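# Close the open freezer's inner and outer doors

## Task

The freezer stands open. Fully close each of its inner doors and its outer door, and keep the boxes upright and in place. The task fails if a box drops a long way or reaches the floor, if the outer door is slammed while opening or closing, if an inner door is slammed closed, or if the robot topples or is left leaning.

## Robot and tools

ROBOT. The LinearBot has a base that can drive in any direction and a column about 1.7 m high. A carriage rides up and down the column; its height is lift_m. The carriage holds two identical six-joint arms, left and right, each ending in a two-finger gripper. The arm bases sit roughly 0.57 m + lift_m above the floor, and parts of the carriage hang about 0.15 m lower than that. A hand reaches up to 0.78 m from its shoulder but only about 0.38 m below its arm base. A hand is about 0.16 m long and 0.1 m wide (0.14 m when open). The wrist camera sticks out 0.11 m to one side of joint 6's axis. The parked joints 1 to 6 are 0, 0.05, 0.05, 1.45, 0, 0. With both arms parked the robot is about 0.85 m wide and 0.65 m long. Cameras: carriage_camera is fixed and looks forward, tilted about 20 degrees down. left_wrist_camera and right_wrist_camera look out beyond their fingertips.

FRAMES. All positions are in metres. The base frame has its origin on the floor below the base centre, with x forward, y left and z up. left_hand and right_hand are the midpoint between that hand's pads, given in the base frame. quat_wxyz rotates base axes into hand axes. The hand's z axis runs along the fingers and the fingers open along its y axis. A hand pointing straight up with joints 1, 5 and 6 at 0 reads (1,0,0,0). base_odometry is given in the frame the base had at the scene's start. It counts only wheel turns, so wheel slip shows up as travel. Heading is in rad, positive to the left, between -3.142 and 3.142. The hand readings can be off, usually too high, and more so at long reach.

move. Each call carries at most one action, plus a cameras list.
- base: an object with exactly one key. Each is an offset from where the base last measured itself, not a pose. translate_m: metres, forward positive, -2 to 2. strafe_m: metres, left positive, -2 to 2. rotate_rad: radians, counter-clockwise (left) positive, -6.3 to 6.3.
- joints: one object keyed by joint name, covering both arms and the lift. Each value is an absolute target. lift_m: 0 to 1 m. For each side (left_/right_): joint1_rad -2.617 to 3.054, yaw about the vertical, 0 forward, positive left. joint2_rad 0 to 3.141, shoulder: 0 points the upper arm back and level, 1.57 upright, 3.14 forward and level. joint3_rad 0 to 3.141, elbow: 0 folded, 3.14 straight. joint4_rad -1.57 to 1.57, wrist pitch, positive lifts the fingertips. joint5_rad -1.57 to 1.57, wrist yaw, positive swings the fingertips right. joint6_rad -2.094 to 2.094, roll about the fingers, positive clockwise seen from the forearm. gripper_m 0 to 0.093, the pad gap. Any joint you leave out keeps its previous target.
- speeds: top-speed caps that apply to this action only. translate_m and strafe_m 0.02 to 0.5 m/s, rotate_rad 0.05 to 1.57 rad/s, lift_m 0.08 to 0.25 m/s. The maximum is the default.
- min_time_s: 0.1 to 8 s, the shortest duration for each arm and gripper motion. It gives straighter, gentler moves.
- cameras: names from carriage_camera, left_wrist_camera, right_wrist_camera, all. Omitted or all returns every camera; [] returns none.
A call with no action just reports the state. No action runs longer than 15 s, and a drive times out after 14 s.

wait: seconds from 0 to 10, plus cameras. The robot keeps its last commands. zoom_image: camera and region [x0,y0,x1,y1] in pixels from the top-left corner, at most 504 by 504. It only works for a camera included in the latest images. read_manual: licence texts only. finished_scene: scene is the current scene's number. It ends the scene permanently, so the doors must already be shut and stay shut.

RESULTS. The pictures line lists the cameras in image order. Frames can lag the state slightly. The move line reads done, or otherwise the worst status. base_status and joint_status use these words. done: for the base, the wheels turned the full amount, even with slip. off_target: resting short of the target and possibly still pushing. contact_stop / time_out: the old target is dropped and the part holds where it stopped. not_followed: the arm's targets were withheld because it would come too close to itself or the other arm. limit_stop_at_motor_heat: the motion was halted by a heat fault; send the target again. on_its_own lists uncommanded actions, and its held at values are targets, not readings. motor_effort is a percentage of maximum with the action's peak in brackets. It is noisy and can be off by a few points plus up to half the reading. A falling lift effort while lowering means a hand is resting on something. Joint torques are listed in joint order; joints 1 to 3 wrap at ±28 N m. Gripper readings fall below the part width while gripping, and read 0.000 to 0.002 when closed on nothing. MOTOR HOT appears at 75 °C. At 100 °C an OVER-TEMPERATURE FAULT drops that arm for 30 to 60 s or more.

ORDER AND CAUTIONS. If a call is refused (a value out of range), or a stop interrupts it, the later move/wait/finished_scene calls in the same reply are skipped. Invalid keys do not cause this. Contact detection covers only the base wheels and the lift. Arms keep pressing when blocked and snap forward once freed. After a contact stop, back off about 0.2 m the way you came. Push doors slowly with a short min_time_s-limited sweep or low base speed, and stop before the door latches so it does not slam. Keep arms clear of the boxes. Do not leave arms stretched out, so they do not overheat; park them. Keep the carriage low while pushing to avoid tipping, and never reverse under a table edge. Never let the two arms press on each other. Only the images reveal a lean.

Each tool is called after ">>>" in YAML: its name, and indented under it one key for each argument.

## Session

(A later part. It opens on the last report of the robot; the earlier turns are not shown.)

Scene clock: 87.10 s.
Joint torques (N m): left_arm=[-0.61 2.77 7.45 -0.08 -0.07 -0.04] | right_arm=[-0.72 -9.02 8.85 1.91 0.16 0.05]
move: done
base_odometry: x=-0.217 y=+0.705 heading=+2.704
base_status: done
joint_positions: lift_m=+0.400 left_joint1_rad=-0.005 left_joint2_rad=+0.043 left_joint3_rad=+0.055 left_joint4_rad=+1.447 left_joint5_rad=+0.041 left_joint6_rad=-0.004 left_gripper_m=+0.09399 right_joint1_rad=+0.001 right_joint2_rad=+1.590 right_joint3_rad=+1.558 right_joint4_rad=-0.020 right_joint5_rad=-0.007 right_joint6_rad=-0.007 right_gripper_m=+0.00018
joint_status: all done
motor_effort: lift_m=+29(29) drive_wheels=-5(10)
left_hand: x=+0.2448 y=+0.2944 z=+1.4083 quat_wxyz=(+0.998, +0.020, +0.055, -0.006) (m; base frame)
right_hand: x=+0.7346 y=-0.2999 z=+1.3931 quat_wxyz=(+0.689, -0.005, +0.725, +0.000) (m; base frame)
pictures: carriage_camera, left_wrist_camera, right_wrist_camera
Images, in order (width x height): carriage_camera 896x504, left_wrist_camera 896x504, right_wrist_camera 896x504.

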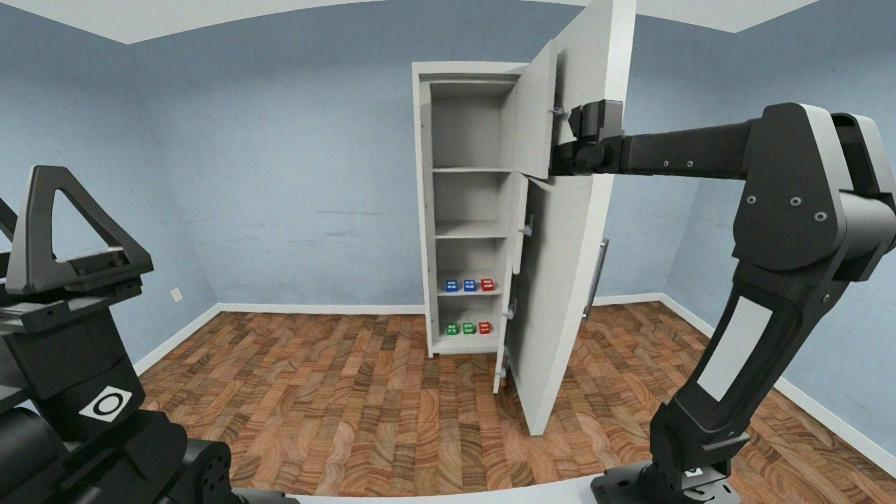

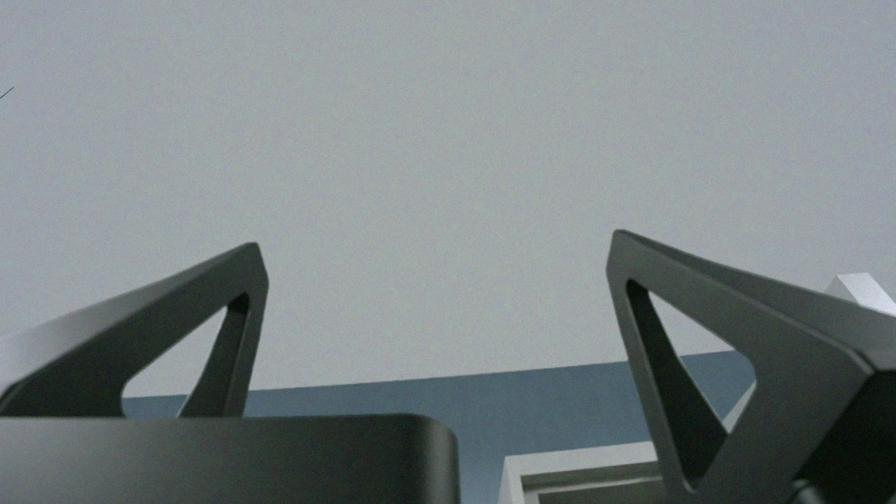

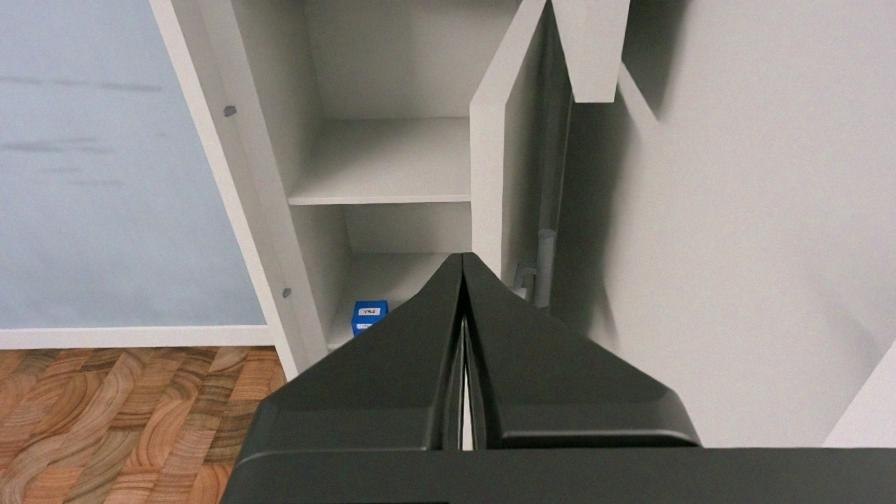

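>>> move:
  base: {"translate_m": 0.07}
  speeds: {"translate_m":0.1}
  cameras: ["right_wrist_camera"]

>>> move:
  base: {"strafe_m": -0.32}
  speeds: {"strafe_m":0.08}

Scene clock: 90.30 s.
Joint torques (N m): left_arm=[-0.36 2.77 7.38 -0.1 -0.06 -0.04] | right_arm=[-0.7 -8.95 8.59 1.85 0.17 0.09]
move: done
base_odometry: x=-0.280 y=+0.735 heading=+2.704
base_status: done
joint_positions: lift_m=+0.400 left_joint1_rad=-0.005 left_joint2_rad=+0.043 left_joint3_rad=+0.055 left_joint4_rad=+1.448 left_joint5_rad=+0.041 left_joint6_rad=-0.004 left_gripper_m=+0.09399 right_joint1_rad=+0.001 right_joint2_rad=+1.589 right_joint3_rad=+1.558 right_joint4_rad=-0.018 right_joint5_rad=-0.007 right_joint6_rad=-0.007 right_gripper_m=+0.00018
joint_status: not commanded
motor_effort: lift_m=+29(29) drive_wheels=+1(10)
left_hand: x=+0.2446 y=+0.2944 z=+1.4083 quat_wxyz=(+0.998, +0.020, +0.055, -0.006) (m; base frame)
right_hand: x=+0.7342 y=-0.2999 z=+1.3944 quat_wxyz=(+0.690, -0.005, +0.724, +0.000) (m; base frame)
pictures: right_wrist_camera
Images, in order (width x height): right_wrist_camera 896x504.

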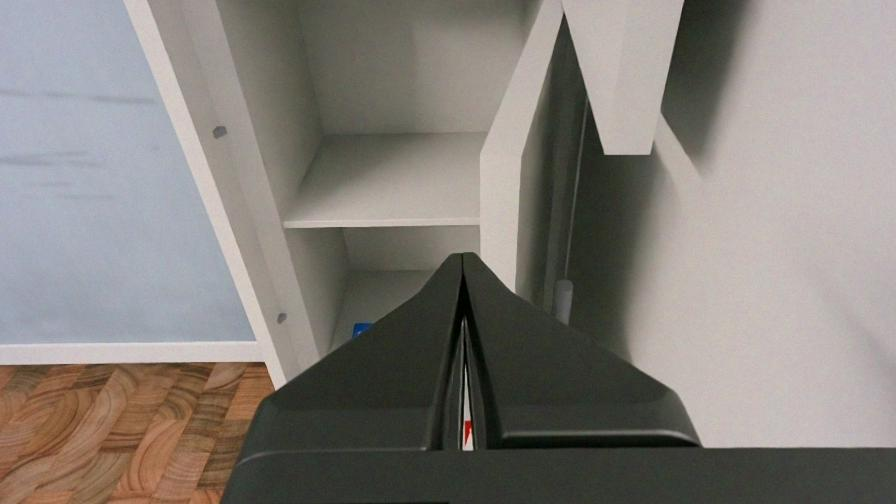

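Scene clock: 95.23 s.
Joint torques (N m): left_arm=[-0.38 2.71 7.46 -0.1 -0.05 -0.05] | right_arm=[-8.27 -0.85 8.58 2.51 3.47 0.25]
move: done
base_odometry: x=-0.145 y=+1.025 heading=+2.704
base_status: done
joint_positions: lift_m=+0.400 left_joint1_rad=-0.006 left_joint2_rad=+0.043 left_joint3_rad=+0.055 left_joint4_rad=+1.448 left_joint5_rad=+0.041 left_joint6_rad=-0.004 left_gripper_m=+0.09399 right_joint1_rad=+0.100 right_joint2_rad=+1.510 right_joint3_rad=+1.558 right_joint4_rad=-0.087 right_joint5_rad=-0.356 right_joint6_rad=-0.018 right_gripper_m=+0.00018
joint_status: not commanded
motor_effort: lift_m=+29(29) drive_wheels=+0(7)
left_hand: x=+0.2446 y=+0.2944 z=+1.4083 quat_wxyz=(+0.998, +0.020, +0.055, -0.006) (m; base frame)
right_hand: x=+0.6894 y=-0.1940 z=+1.4159 quat_wxyz=(+0.677, -0.164, +0.701, +0.155) (m; base frame)
pictures: carriage_camera, left_wrist_camera, right_wrist_camera
Images, in order (width x height): carriage_camera 896x504, left_wrist_camera 896x504, right_wrist_camera 896x504.

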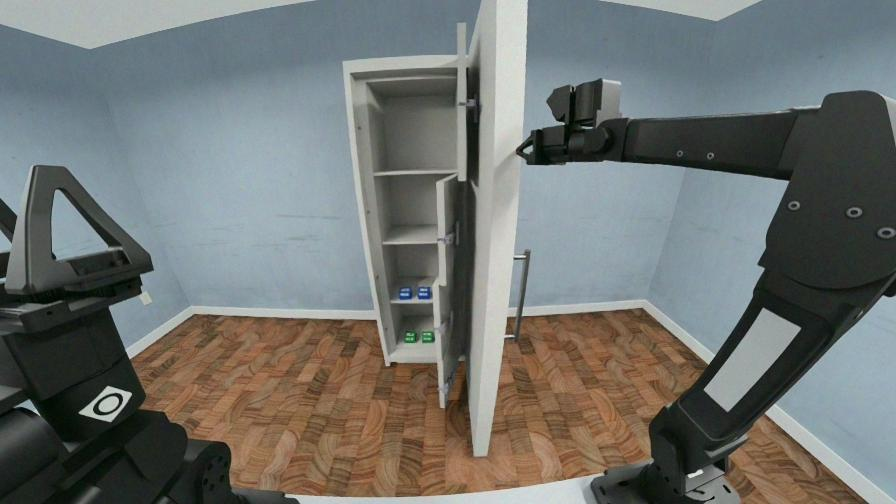

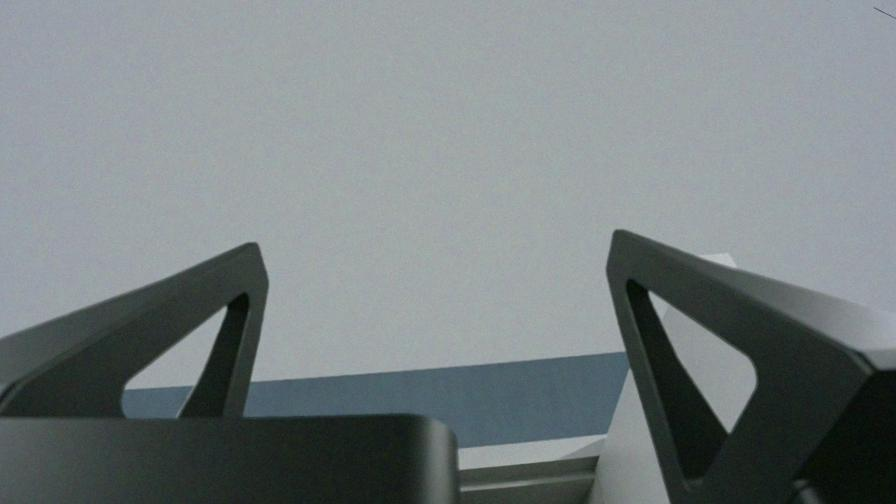

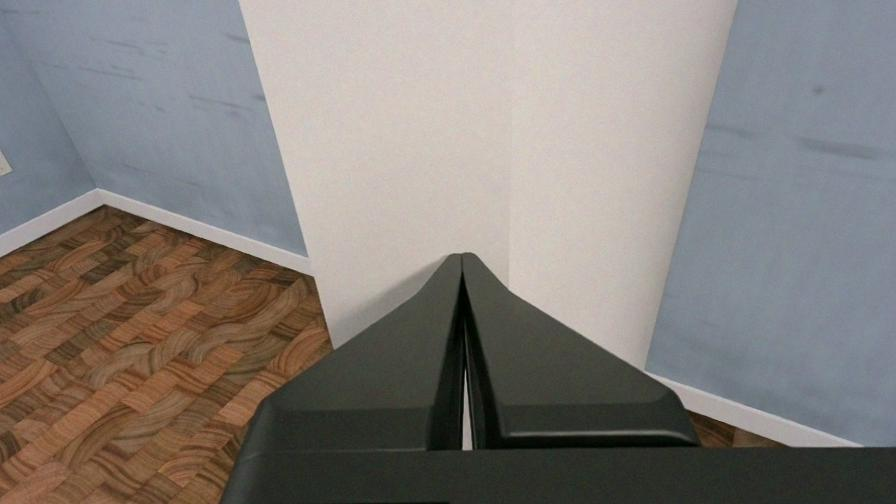

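>>> move:
  base: {"translate_m": -0.12}
  speeds: {"translate_m":0.1}
  cameras: []

>>> move:
  base: {"strafe_m": 0.3}
  joints: {"right_joint1_rad":0,"right_joint2_rad":1.57,"right_joint3_rad":1.57,"right_joint4_rad":0,"right_joint5_rad":0,"right_joint6_rad":0}
  cameras: []

>>> move:
  base: {"translate_m": 0.18}
  speeds: {"translate_m":0.1}

Scene clock: 99.93 s.
Joint torques (N m): left_arm=[-0.34 2.84 7.34 -0.1 -0.07 -0.04] | right_arm=[-0.12 -8.5 8.25 1.88 0.24 0.08]
move: done
base_odometry: x=-0.036 y=+0.974 heading=+2.704
base_status: done
joint_positions: lift_m=+0.400 left_joint1_rad=-0.006 left_joint2_rad=+0.043 left_joint3_rad=+0.055 left_joint4_rad=+1.447 left_joint5_rad=+0.041 left_joint6_rad=-0.004 left_gripper_m=+0.09399 right_joint1_rad=-0.005 right_joint2_rad=+1.582 right_joint3_rad=+1.561 right_joint4_rad=-0.021 right_joint5_rad=-0.011 right_joint6_rad=-0.008 right_gripper_m=+0.00018
joint_status: not commanded
motor_effort: lift_m=+29(29) drive_wheels=-2(7)
left_hand: x=+0.2447 y=+0.2944 z=+1.4083 quat_wxyz=(+0.998, +0.020, +0.055, -0.006) (m; base frame)
right_hand: x=+0.7321 y=-0.3021 z=+1.3978 quat_wxyz=(+0.692, -0.005, +0.722, +0.000) (m; base frame)
pictures: none
No camera images: "cameras" was empty.

Scene clock: 102.53 s.
Joint torques (N m): left_arm=[-0.39 2.8 7.5 -0.1 -0.03 -0.05] | right_arm=[-0.44 -8.29 8.58 1.87 0.2 0.11]
move: done
base_odometry: x=-0.163 y=+0.702 heading=+2.705
base_status: done
joint_positions: lift_m=+0.400 left_joint1_rad=-0.006 left_joint2_rad=+0.043 left_joint3_rad=+0.055 left_joint4_rad=+1.447 left_joint5_rad=+0.041 left_joint6_rad=-0.004 left_gripper_m=+0.09399 right_joint1_rad=+0.000 right_joint2_rad=+1.582 right_joint3_rad=+1.561 right_joint4_rad=-0.021 right_joint5_rad=-0.007 right_joint6_rad=-0.008 right_gripper_m=+0.00018
joint_status: all done
motor_effort: lift_m=+29(29) drive_wheels=-5(10)
left_hand: x=+0.2447 y=+0.2944 z=+1.4083 quat_wxyz=(+0.998, +0.020, +0.055, -0.006) (m; base frame)
right_hand: x=+0.7321 y=-0.3003 z=+1.3980 quat_wxyz=(+0.692, -0.005, +0.722, +0.000) (m; base frame)
pictures: none
No camera images: "cameras" was empty.

Scene clock: 105.13 s.
Joint torques (N m): left_arm=[-0.35 2.8 7.57 -0.09 -0.06 -0.04] | right_arm=[-0.66 -8.62 8.58 1.85 0.24 0.1]
move: done
base_odometry: x=-0.326 y=+0.778 heading=+2.705
base_status: done
joint_positions: lift_m=+0.400 left_joint1_rad=-0.006 left_joint2_rad=+0.043 left_joint3_rad=+0.055 left_joint4_rad=+1.448 left_joint5_rad=+0.041 left_joint6_rad=-0.004 left_gripper_m=+0.09399 right_joint1_rad=+0.000 right_joint2_rad=+1.582 right_joint3_rad=+1.561 right_joint4_rad=-0.017 right_joint5_rad=-0.007 right_joint6_rad=-0.008 right_gripper_m=+0.00018
joint_status: not commanded
motor_effort: lift_m=+29(29) drive_wheels=+1(10)
left_hand: x=+0.2445 y=+0.2944 z=+1.4083 quat_wxyz=(+0.998, +0.020, +0.055, -0.006) (m; base frame)
right_hand: x=+0.7321 y=-0.3003 z=+1.3988 quat_wxyz=(+0.693, -0.005, +0.721, +0.000) (m; base frame)
pictures: carriage_camera, left_wrist_camera, right_wrist_camera
Images, in order (width x height): carriage_camera 896x504, left_wrist_camera 896x504, right_wrist_camera 896x504.

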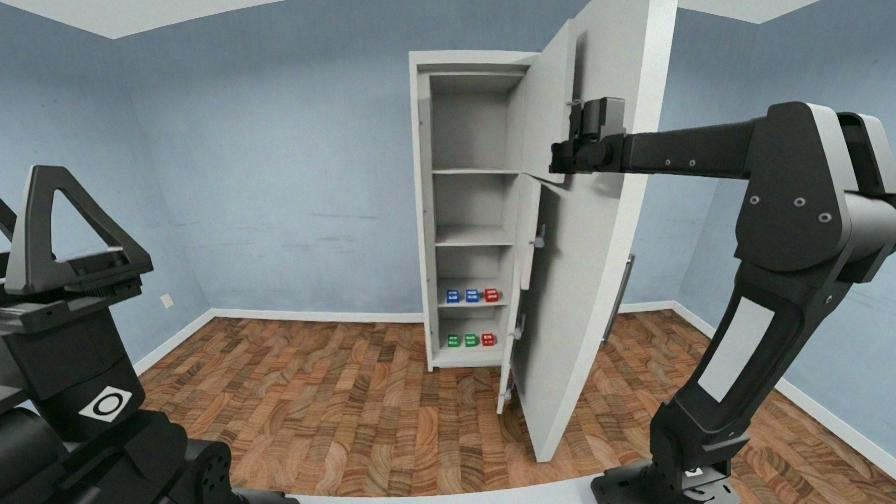

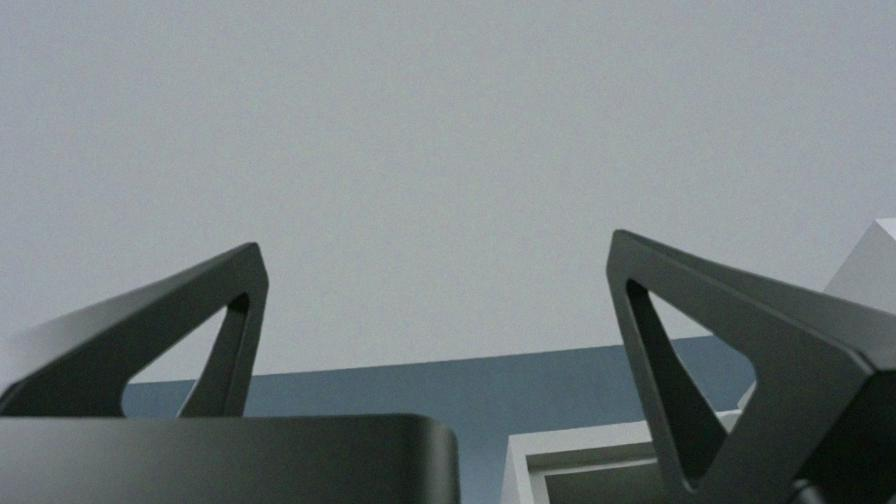

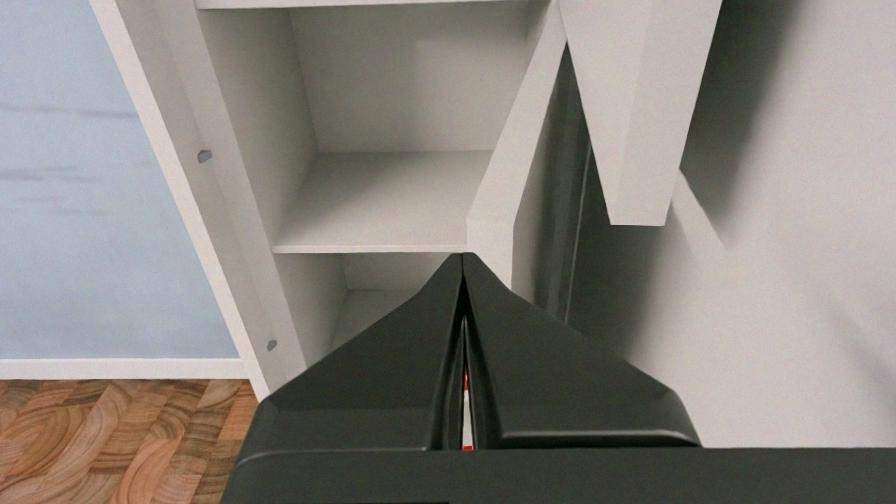

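>>> move:
  base: {"strafe_m": -0.3}
  speeds: {"strafe_m":0.08}

Scene clock: 111.47 s.
Joint torques (N m): left_arm=[-0.43 2.67 7.46 -0.11 -0.05 -0.06] | right_arm=[-16.7 -13.11 8.2 0.75 3.87 -0.01]
move: done
base_odometry: x=-0.200 y=+1.050 heading=+2.706
base_status: done
joint_positions: lift_m=+0.400 left_joint1_rad=-0.007 left_joint2_rad=+0.043 left_joint3_rad=+0.055 left_joint4_rad=+1.448 left_joint5_rad=+0.040 left_joint6_rad=-0.004 left_gripper_m=+0.09399 right_joint1_rad=+0.368 right_joint2_rad=+1.627 right_joint3_rad=+1.563 right_joint4_rad=+0.090 right_joint5_rad=-0.403 right_joint6_rad=-0.004 right_gripper_m=+0.00018
joint_status: not commanded
motor_effort: lift_m=+29(29) drive_wheels=+8(11)
left_hand: x=+0.2445 y=+0.2945 z=+1.4083 quat_wxyz=(+0.998, +0.020, +0.055, -0.007) (m; base frame)
right_hand: x=+0.6739 y=-0.0536 z=+1.4032 quat_wxyz=(+0.665, -0.267, +0.646, +0.264) (m; base frame)
pictures: carriage_camera, left_wrist_camera, right_wrist_camera
Images, in order (width x height): carriage_camera 896x504, left_wrist_camera 896x504, right_wrist_camera 896x504.

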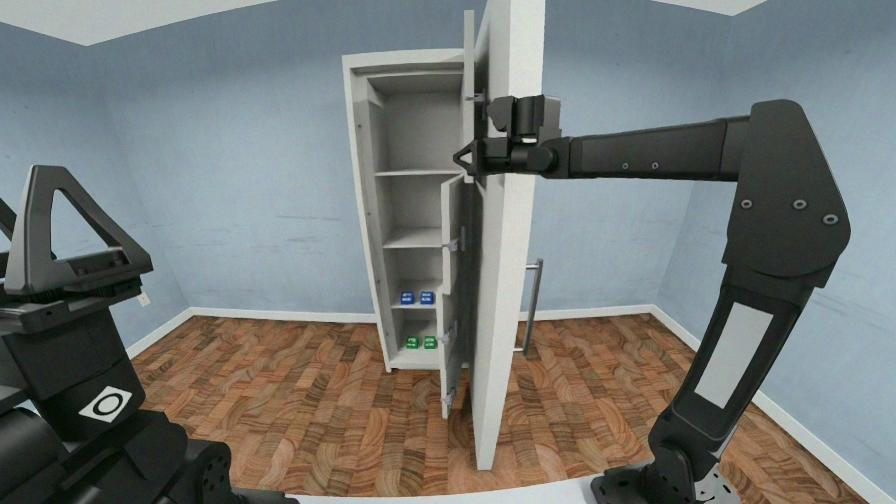

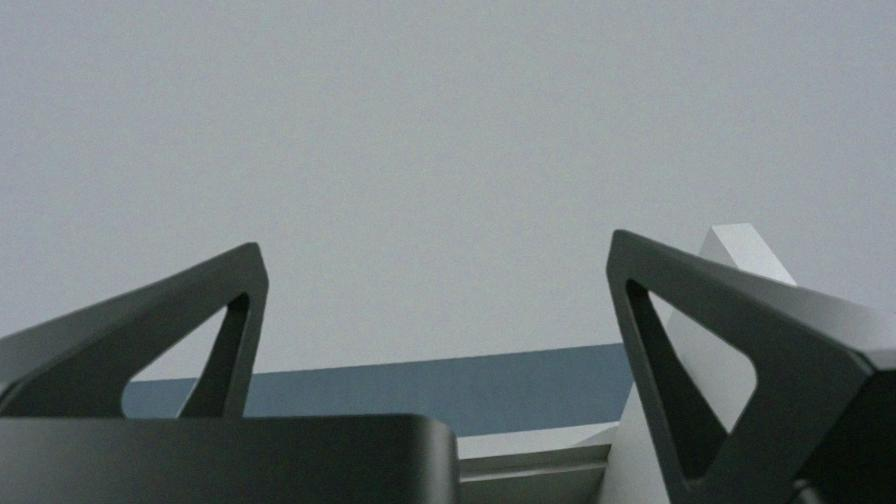

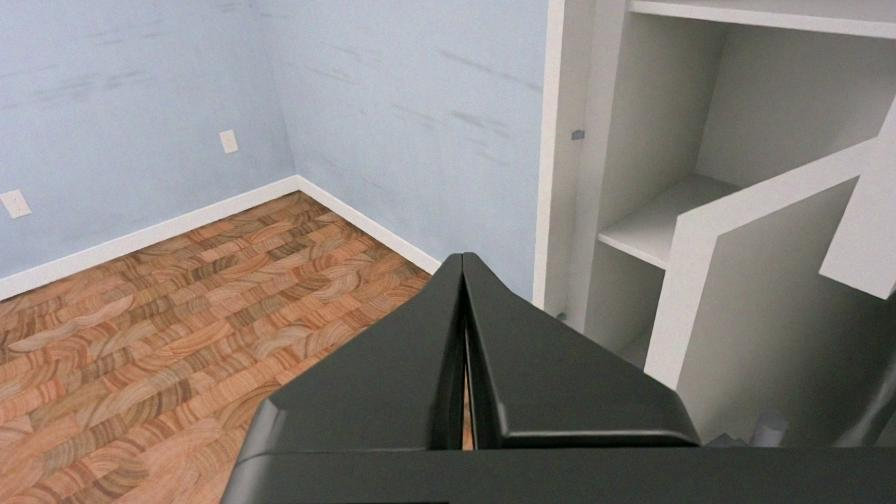

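>>> move:
  base: {"strafe_m": 0.3}
  speeds: {"strafe_m":0.15}
  cameras: []

>>> move:
  base: {"translate_m": -0.15}
  joints: {"right_joint1_rad":-0.2,"right_joint6_rad":-1.57,"right_joint4_rad":0.02,"right_joint5_rad":0}

Scene clock: 119.83 s.
Joint torques (N m): left_arm=[-0.31 2.8 7.45 -0.1 -0.06 -0.06] | right_arm=[-0.49 -10.29 8.42 1.66 0.2 -0.03]
move: done
base_odometry: x=-0.327 y=+0.778 heading=+2.705
base_status: done
joint_positions: lift_m=+0.400 left_joint1_rad=-0.006 left_joint2_rad=+0.043 left_joint3_rad=+0.055 left_joint4_rad=+1.448 left_joint5_rad=+0.040 left_joint6_rad=-0.004 left_gripper_m=+0.09399 right_joint1_rad=+0.001 right_joint2_rad=+1.599 right_joint3_rad=+1.563 right_joint4_rad=+0.003 right_joint5_rad=-0.010 right_joint6_rad=-0.002 right_gripper_m=+0.00018
joint_status: not commanded
motor_effort: lift_m=+29(29) drive_wheels=-6(9)
left_hand: x=+0.2445 y=+0.2945 z=+1.4083 quat_wxyz=(+0.998, +0.020, +0.055, -0.006) (m; base frame)
right_hand: x=+0.7374 y=-0.2996 z=+1.3963 quat_wxyz=(+0.695, -0.004, +0.719, +0.003) (m; base frame)
pictures: none
No camera images: "cameras" was empty.

Scene clock: 121.80 s.
Joint torques (N m): left_arm=[-0.29 2.74 7.54 -0.13 -0.05 -0.05] | right_arm=[-0.85 -9.24 8.24 1.85 0.23 -0.05]
move: done
base_odometry: x=-0.191 y=+0.714 heading=+2.705
base_status: done
joint_positions: lift_m=+0.400 left_joint1_rad=-0.006 left_joint2_rad=+0.043 left_joint3_rad=+0.055 left_joint4_rad=+1.448 left_joint5_rad=+0.040 left_joint6_rad=-0.004 left_gripper_m=+0.09399 right_joint1_rad=-0.195 right_joint2_rad=+1.592 right_joint3_rad=+1.563 right_joint4_rad=+0.000 right_joint5_rad=-0.009 right_joint6_rad=-1.560 right_gripper_m=+0.00019
joint_status: all done
motor_effort: lift_m=+29(29) drive_wheels=-2(9)
left_hand: x=+0.2445 y=+0.2945 z=+1.4083 quat_wxyz=(+0.998, +0.020, +0.055, -0.006) (m; base frame)
right_hand: x=+0.7257 y=-0.4003 z=+1.3991 quat_wxyz=(+0.448, -0.455, +0.555, -0.534) (m; base frame)
pictures: carriage_camera, left_wrist_camera, right_wrist_camera
Images, in order (width x height): carriage_camera 896x504, left_wrist_camera 896x504, right_wrist_camera 896x504.

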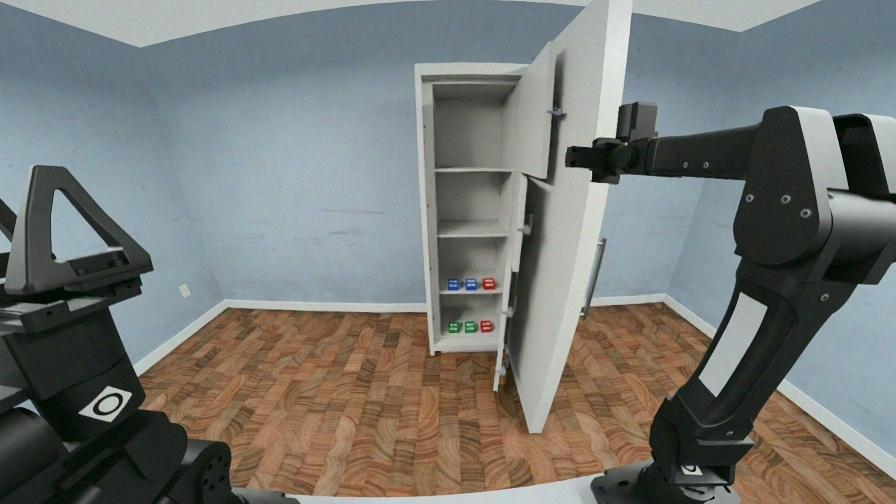

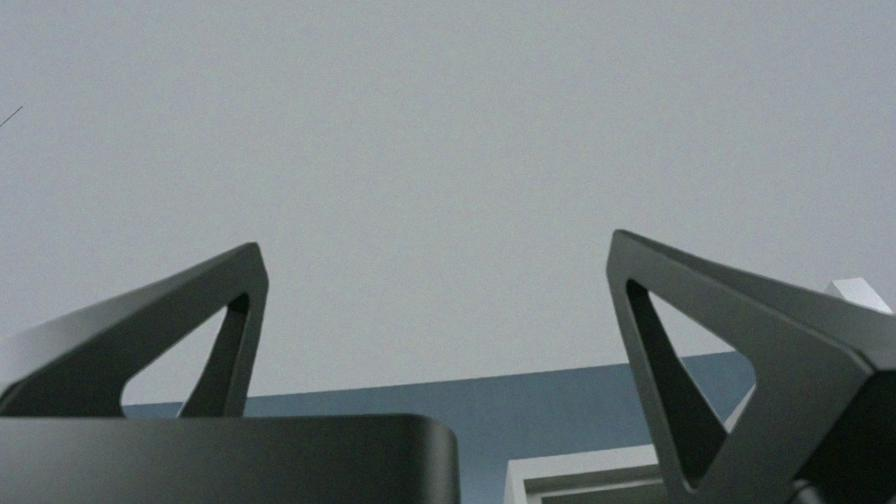

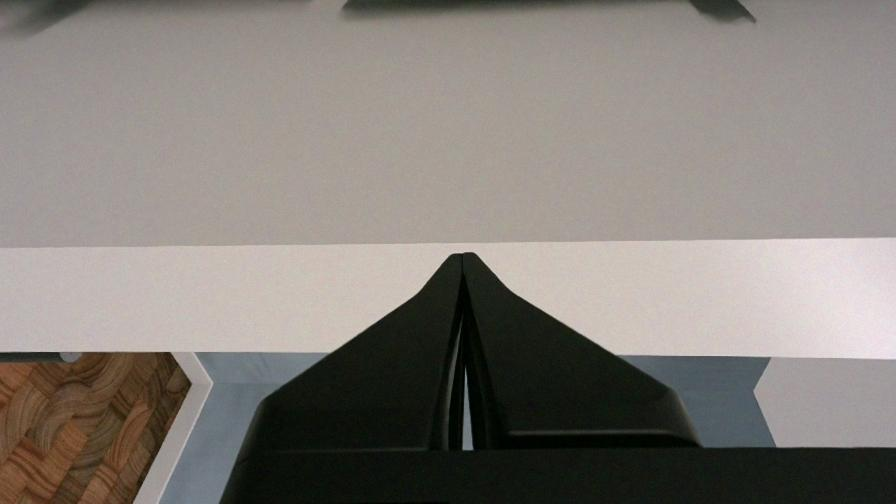

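>>> move:
  base: {"strafe_m": -0.04}
  joints: {"right_joint1_rad":0.0,"lift_m":0.03}

>>> move:
  base: {"translate_m": 0.18}
  speeds: {"translate_m":0.1}

Scene clock: 129.27 s.
Joint torques (N m): left_arm=[-0.32 2.82 7.45 -0.09 -0.05 -0.04] | right_arm=[-0.35 -8.96 8.54 1.83 0.16 -0.01]
move: done
base_odometry: x=-0.174 y=+0.750 heading=+2.705
base_status: done
joint_positions: lift_m=+0.030 left_joint1_rad=-0.006 left_joint2_rad=+0.043 left_joint3_rad=+0.056 left_joint4_rad=+1.448 left_joint5_rad=+0.040 left_joint6_rad=-0.004 left_gripper_m=+0.09399 right_joint1_rad=-0.001 right_joint2_rad=+1.587 right_joint3_rad=+1.563 right_joint4_rad=+0.007 right_joint5_rad=-0.005 right_joint6_rad=-1.563 right_gripper_m=+0.00019
joint_status: all done
motor_effort: lift_m=+24(26) drive_wheels=-4(7)
left_hand: x=+0.2444 y=+0.2945 z=+1.0389 quat_wxyz=(+0.998, +0.020, +0.055, -0.006) (m; base frame)
right_hand: x=+0.7336 y=-0.3011 z=+1.0339 quat_wxyz=(+0.499, -0.503, +0.505, -0.493) (m; base frame)
pictures: carriage_camera, left_wrist_camera, right_wrist_camera
Images, in order (width x height): carriage_camera 896x504, left_wrist_camera 896x504, right_wrist_camera 896x504.

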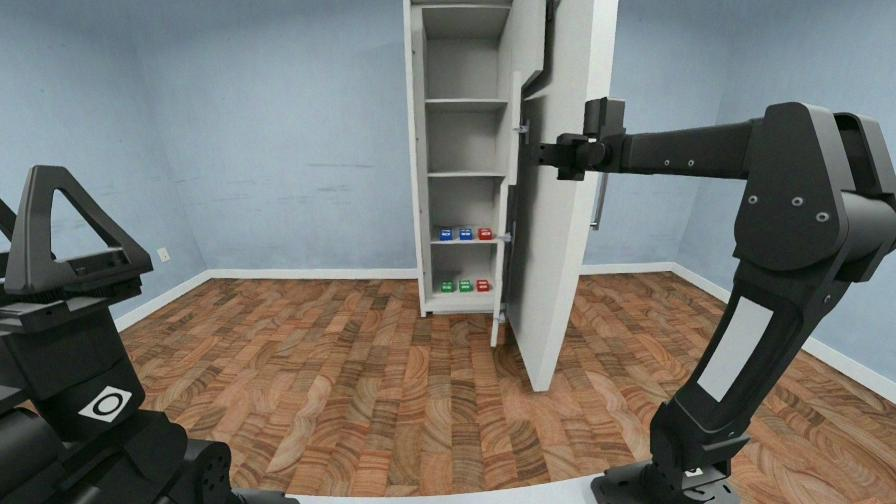

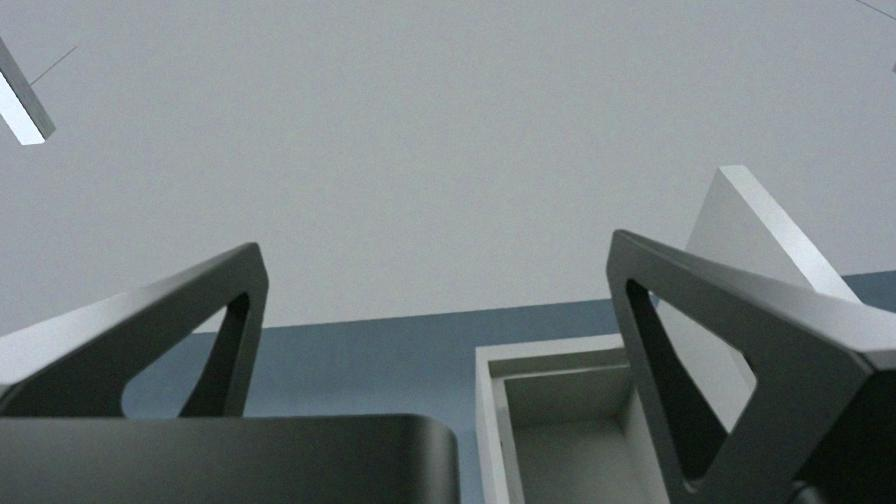

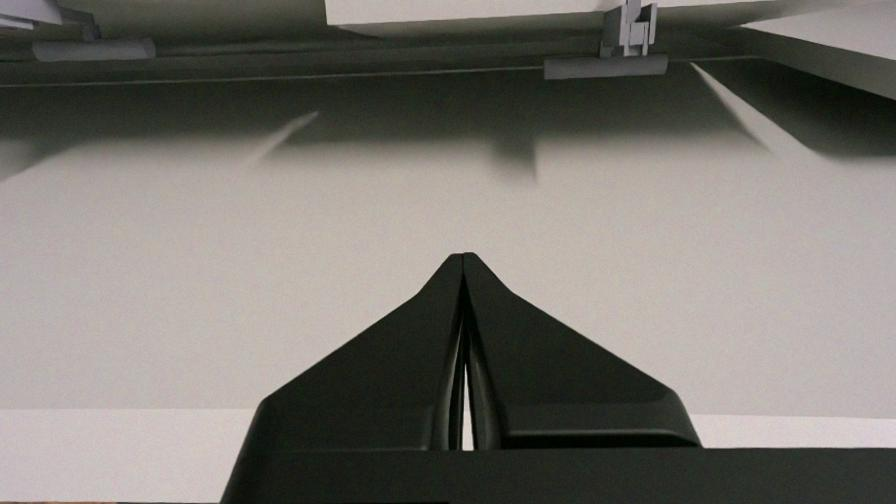

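Scene clock: 131.77 s.
Joint torques (N m): left_arm=[-0.34 2.76 7.43 -0.11 -0.05 -0.02] | right_arm=[-0.59 -8.79 8.31 1.82 0.18 -0.01]
move: done
base_odometry: x=-0.337 y=+0.827 heading=+2.704
base_status: done
joint_positions: lift_m=+0.030 left_joint1_rad=-0.006 left_joint2_rad=+0.043 left_joint3_rad=+0.056 left_joint4_rad=+1.449 left_joint5_rad=+0.040 left_joint6_rad=-0.004 left_gripper_m=+0.09399 right_joint1_rad=-0.001 right_joint2_rad=+1.587 right_joint3_rad=+1.563 right_joint4_rad=+0.007 right_joint5_rad=-0.005 right_joint6_rad=-1.563 right_gripper_m=+0.00019
joint_status: not commanded
motor_effort: lift_m=+24(24) drive_wheels=-7(10)
left_hand: x=+0.2443 y=+0.2945 z=+1.0389 quat_wxyz=(+0.998, +0.020, +0.055, -0.006) (m; base frame)
right_hand: x=+0.7336 y=-0.3011 z=+1.0340 quat_wxyz=(+0.499, -0.503, +0.505, -0.493) (m; base frame)
pictures: carriage_camera, left_wrist_camera, right_wrist_camera
Images, in order (width x height): carriage_camera 896x504, left_wrist_camera 896x504, right_wrist_camera 896x504.

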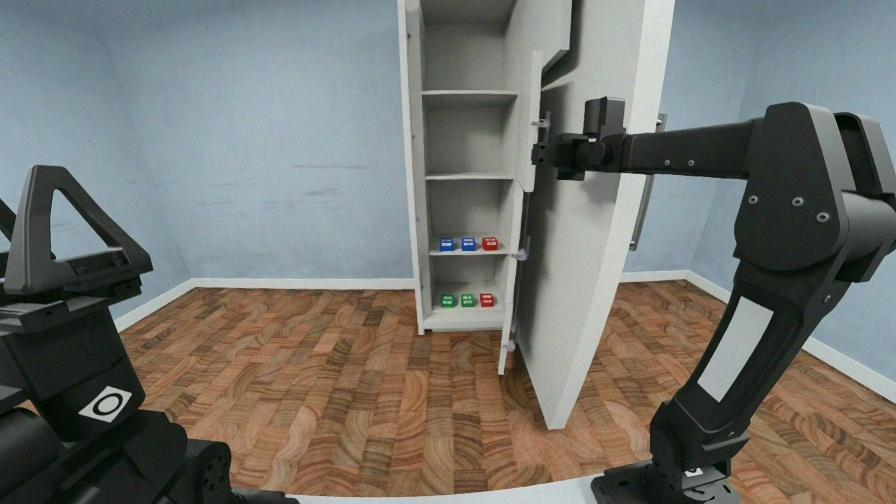

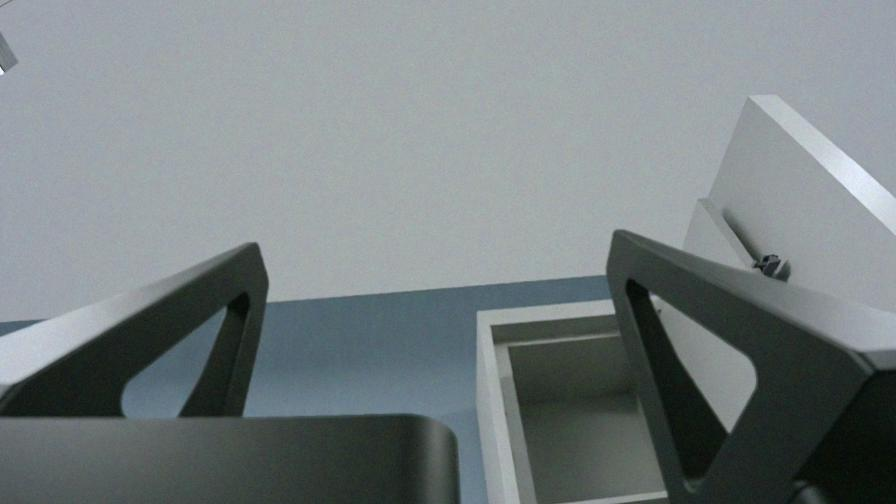

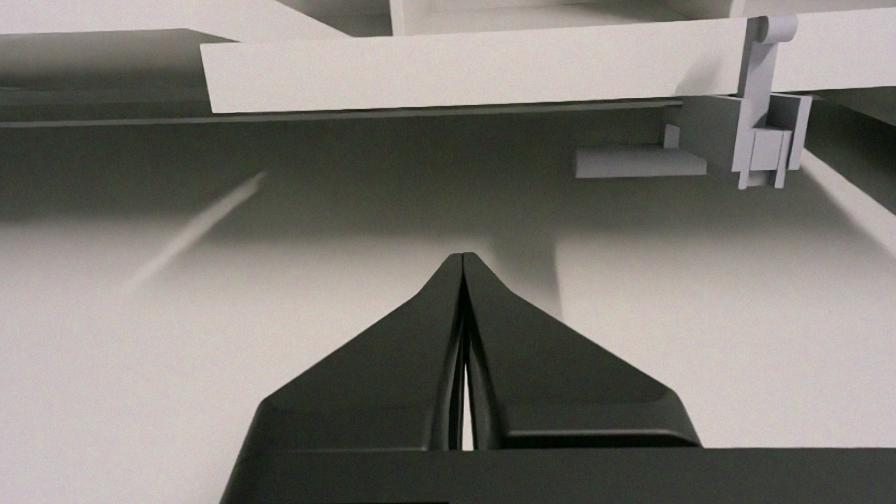

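>>> move:
  base: {"translate_m": 0.1}
  speeds: {"translate_m":0.08}
  cameras: ["carriage_camera","right_wrist_camera"]

Scene clock: 134.87 s.
Joint torques (N m): left_arm=[-0.32 2.71 7.41 -0.11 -0.07 -0.05] | right_arm=[-0.29 -8.83 8.28 1.85 0.16 -0.02]
move: done
base_odometry: x=-0.427 y=+0.869 heading=+2.704
base_status: done
joint_positions: lift_m=+0.030 left_joint1_rad=-0.006 left_joint2_rad=+0.043 left_joint3_rad=+0.056 left_joint4_rad=+1.449 left_joint5_rad=+0.040 left_joint6_rad=-0.004 left_gripper_m=+0.09399 right_joint1_rad=-0.001 right_joint2_rad=+1.587 right_joint3_rad=+1.563 right_joint4_rad=+0.008 right_joint5_rad=-0.005 right_joint6_rad=-1.563 right_gripper_m=+0.00019
joint_status: not commanded
motor_effort: lift_m=+24(24) drive_wheels=+1(10)
left_hand: x=+0.2442 y=+0.2945 z=+1.0389 quat_wxyz=(+0.998, +0.020, +0.054, -0.006) (m; base frame)
right_hand: x=+0.7336 y=-0.3011 z=+1.0340 quat_wxyz=(+0.499, -0.503, +0.505, -0.493) (m; base frame)
pictures: carriage_camera, right_wrist_camera
Images, in order (width x height): carriage_camera 896x504, right_wrist_camera 896x504.

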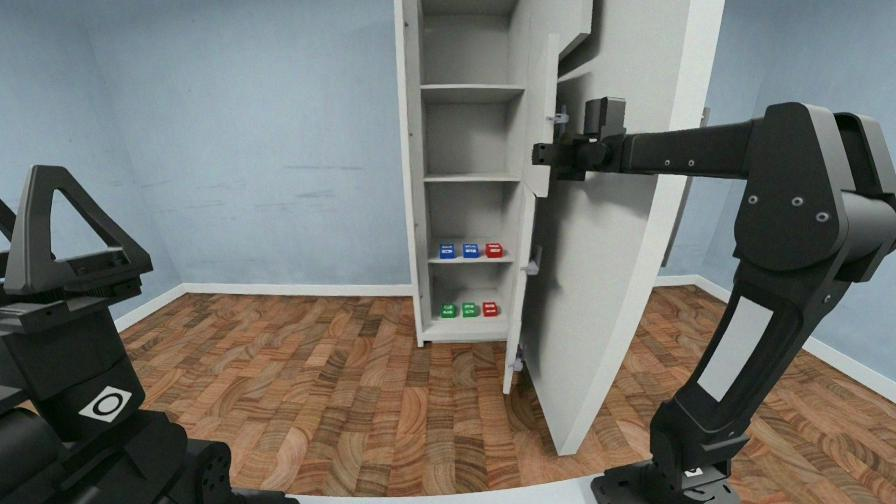

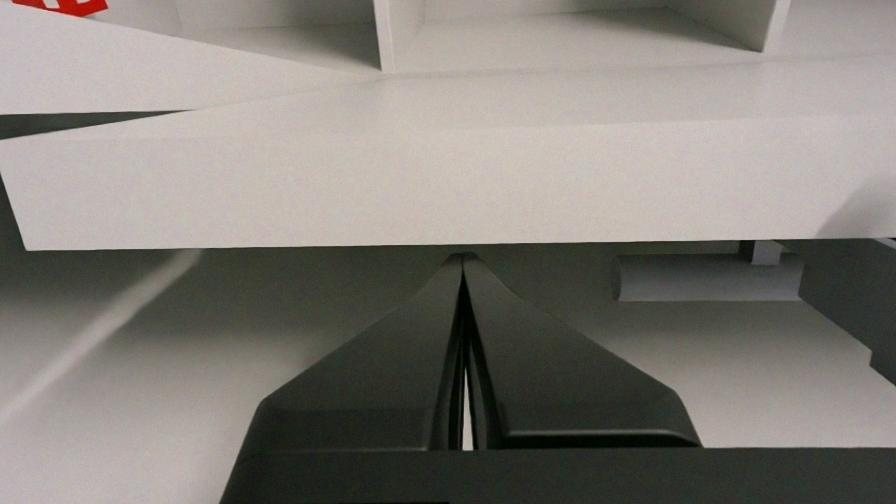

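>>> move:
  base: {"strafe_m": -0.025}
  cameras: []

>>> move:
  base: {"translate_m": 0.06}
  speeds: {"translate_m":0.08}
  cameras: ["carriage_camera","right_wrist_camera"]

>>> move:
  base: {"strafe_m": 0.12}
  speeds: {"strafe_m":0.08}
  cameras: ["carriage_camera","right_wrist_camera"]

Scene clock: 137.40 s.
Joint torques (N m): left_arm=[-0.32 2.71 7.45 -0.12 -0.09 -0.04] | right_arm=[-0.55 -8.94 8.57 1.73 0.14 -0.02]
move: done
base_odometry: x=-0.417 y=+0.892 heading=+2.704
base_status: done
joint_positions: lift_m=+0.030 left_joint1_rad=-0.006 left_joint2_rad=+0.043 left_joint3_rad=+0.056 left_joint4_rad=+1.449 left_joint5_rad=+0.040 left_joint6_rad=-0.004 left_gripper_m=+0.09399 right_joint1_rad=-0.001 right_joint2_rad=+1.587 right_joint3_rad=+1.563 right_joint4_rad=+0.008 right_joint5_rad=-0.004 right_joint6_rad=-1.563 right_gripper_m=+0.00019
joint_status: not commanded
motor_effort: lift_m=+24(24) drive_wheels=-5(8)
left_hand: x=+0.2442 y=+0.2945 z=+1.0389 quat_wxyz=(+0.998, +0.020, +0.054, -0.006) (m; base frame)
right_hand: x=+0.7336 y=-0.3014 z=+1.0340 quat_wxyz=(+0.499, -0.503, +0.506, -0.493) (m; base frame)
pictures: none
No camera images: "cameras" was empty.

Scene clock: 138.83 s.
Joint torques (N m): left_arm=[-0.4 2.8 7.43 -0.11 -0.06 -0.04] | right_arm=[-0.46 -9.03 8.28 1.84 0.13 0]
move: done
base_odometry: x=-0.471 y=+0.918 heading=+2.703
base_status: done
joint_positions: lift_m=+0.030 left_joint1_rad=-0.006 left_joint2_rad=+0.043 left_joint3_rad=+0.056 left_joint4_rad=+1.449 left_joint5_rad=+0.040 left_joint6_rad=-0.004 left_gripper_m=+0.09399 right_joint1_rad=-0.001 right_joint2_rad=+1.587 right_joint3_rad=+1.563 right_joint4_rad=+0.008 right_joint5_rad=-0.004 right_joint6_rad=-1.563 right_gripper_m=+0.00019
joint_status: not commanded
motor_effort: lift_m=+24(24) drive_wheels=+1(10)
left_hand: x=+0.2441 y=+0.2945 z=+1.0389 quat_wxyz=(+0.998, +0.020, +0.054, -0.006) (m; base frame)
right_hand: x=+0.7336 y=-0.3014 z=+1.0340 quat_wxyz=(+0.499, -0.503, +0.506, -0.493) (m; base frame)
pictures: carriage_camera, right_wrist_camera
Images, in order (width x height): carriage_camera 896x504, right_wrist_camera 896x504.

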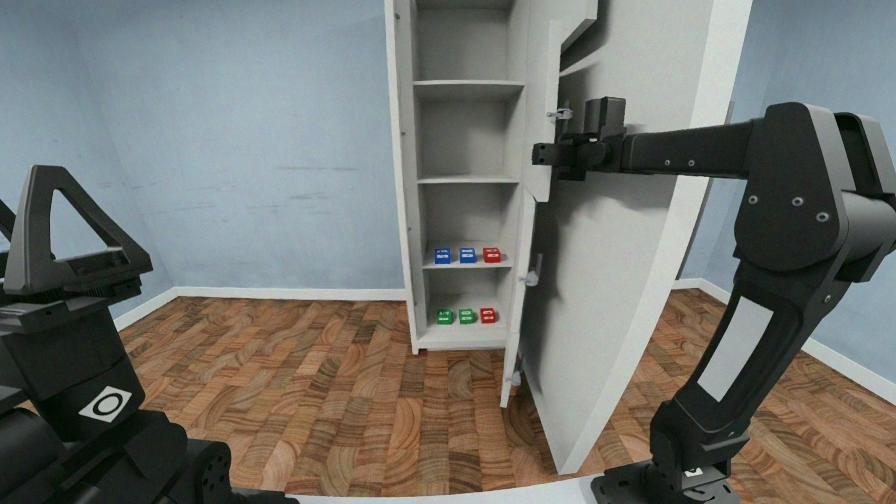

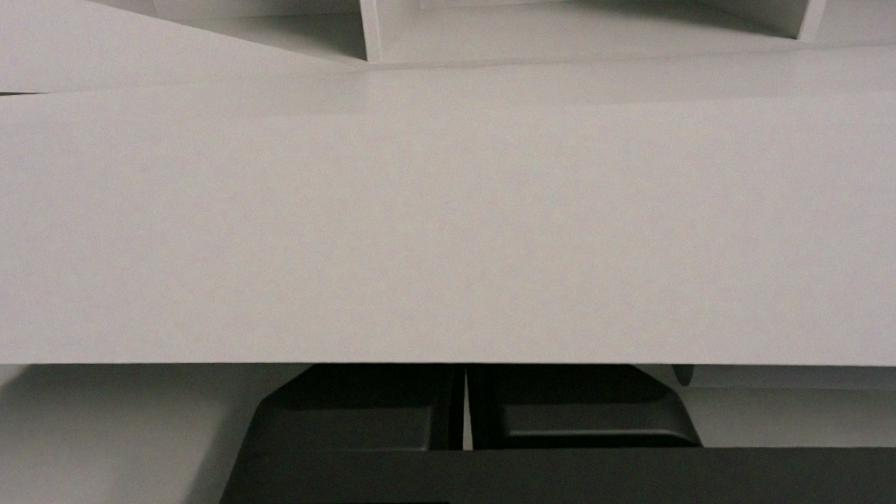

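Scene clock: 141.03 s.
Joint torques (N m): left_arm=[-0.35 2.81 7.45 -0.13 -0.05 -0.06] | right_arm=[-0.61 -8.84 8.54 1.91 0.16 -0.04]
move: done
base_odometry: x=-0.522 y=+0.809 heading=+2.703
base_status: done
joint_positions: lift_m=+0.030 left_joint1_rad=-0.006 left_joint2_rad=+0.043 left_joint3_rad=+0.056 left_joint4_rad=+1.449 left_joint5_rad=+0.040 left_joint6_rad=-0.004 left_gripper_m=+0.09399 right_joint1_rad=-0.001 right_joint2_rad=+1.587 right_joint3_rad=+1.563 right_joint4_rad=+0.008 right_joint5_rad=-0.002 right_joint6_rad=-1.563 right_gripper_m=+0.00019
joint_status: not commanded
motor_effort: lift_m=+24(24) drive_wheels=-4(8)
left_hand: x=+0.2441 y=+0.2945 z=+1.0389 quat_wxyz=(+0.998, +0.020, +0.054, -0.006) (m; base frame)
right_hand: x=+0.7336 y=-0.3018 z=+1.0340 quat_wxyz=(+0.498, -0.502, +0.506, -0.494) (m; base frame)
pictures: carriage_camera, right_wrist_camera
Images, in order (width x height): carriage_camera 896x504, right_wrist_camera 896x504.

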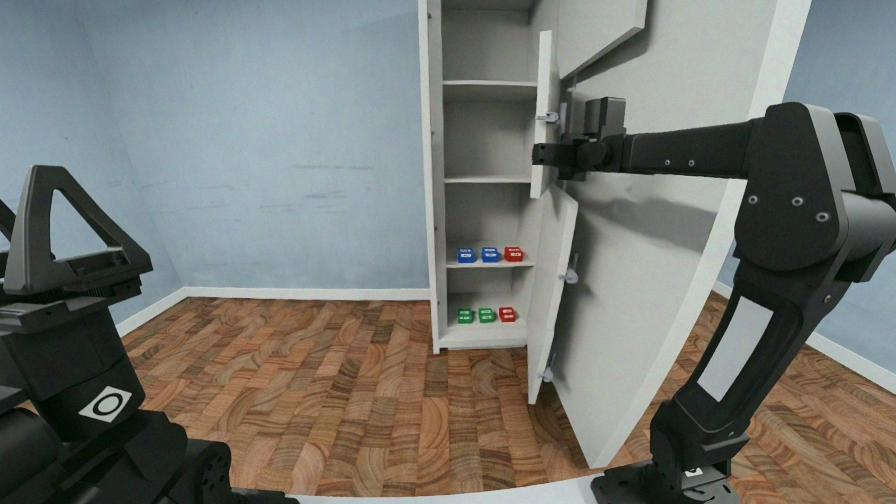

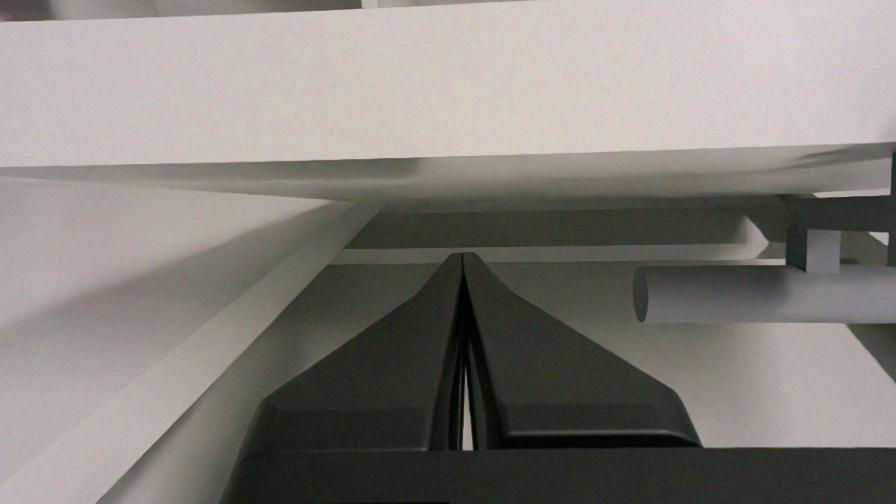

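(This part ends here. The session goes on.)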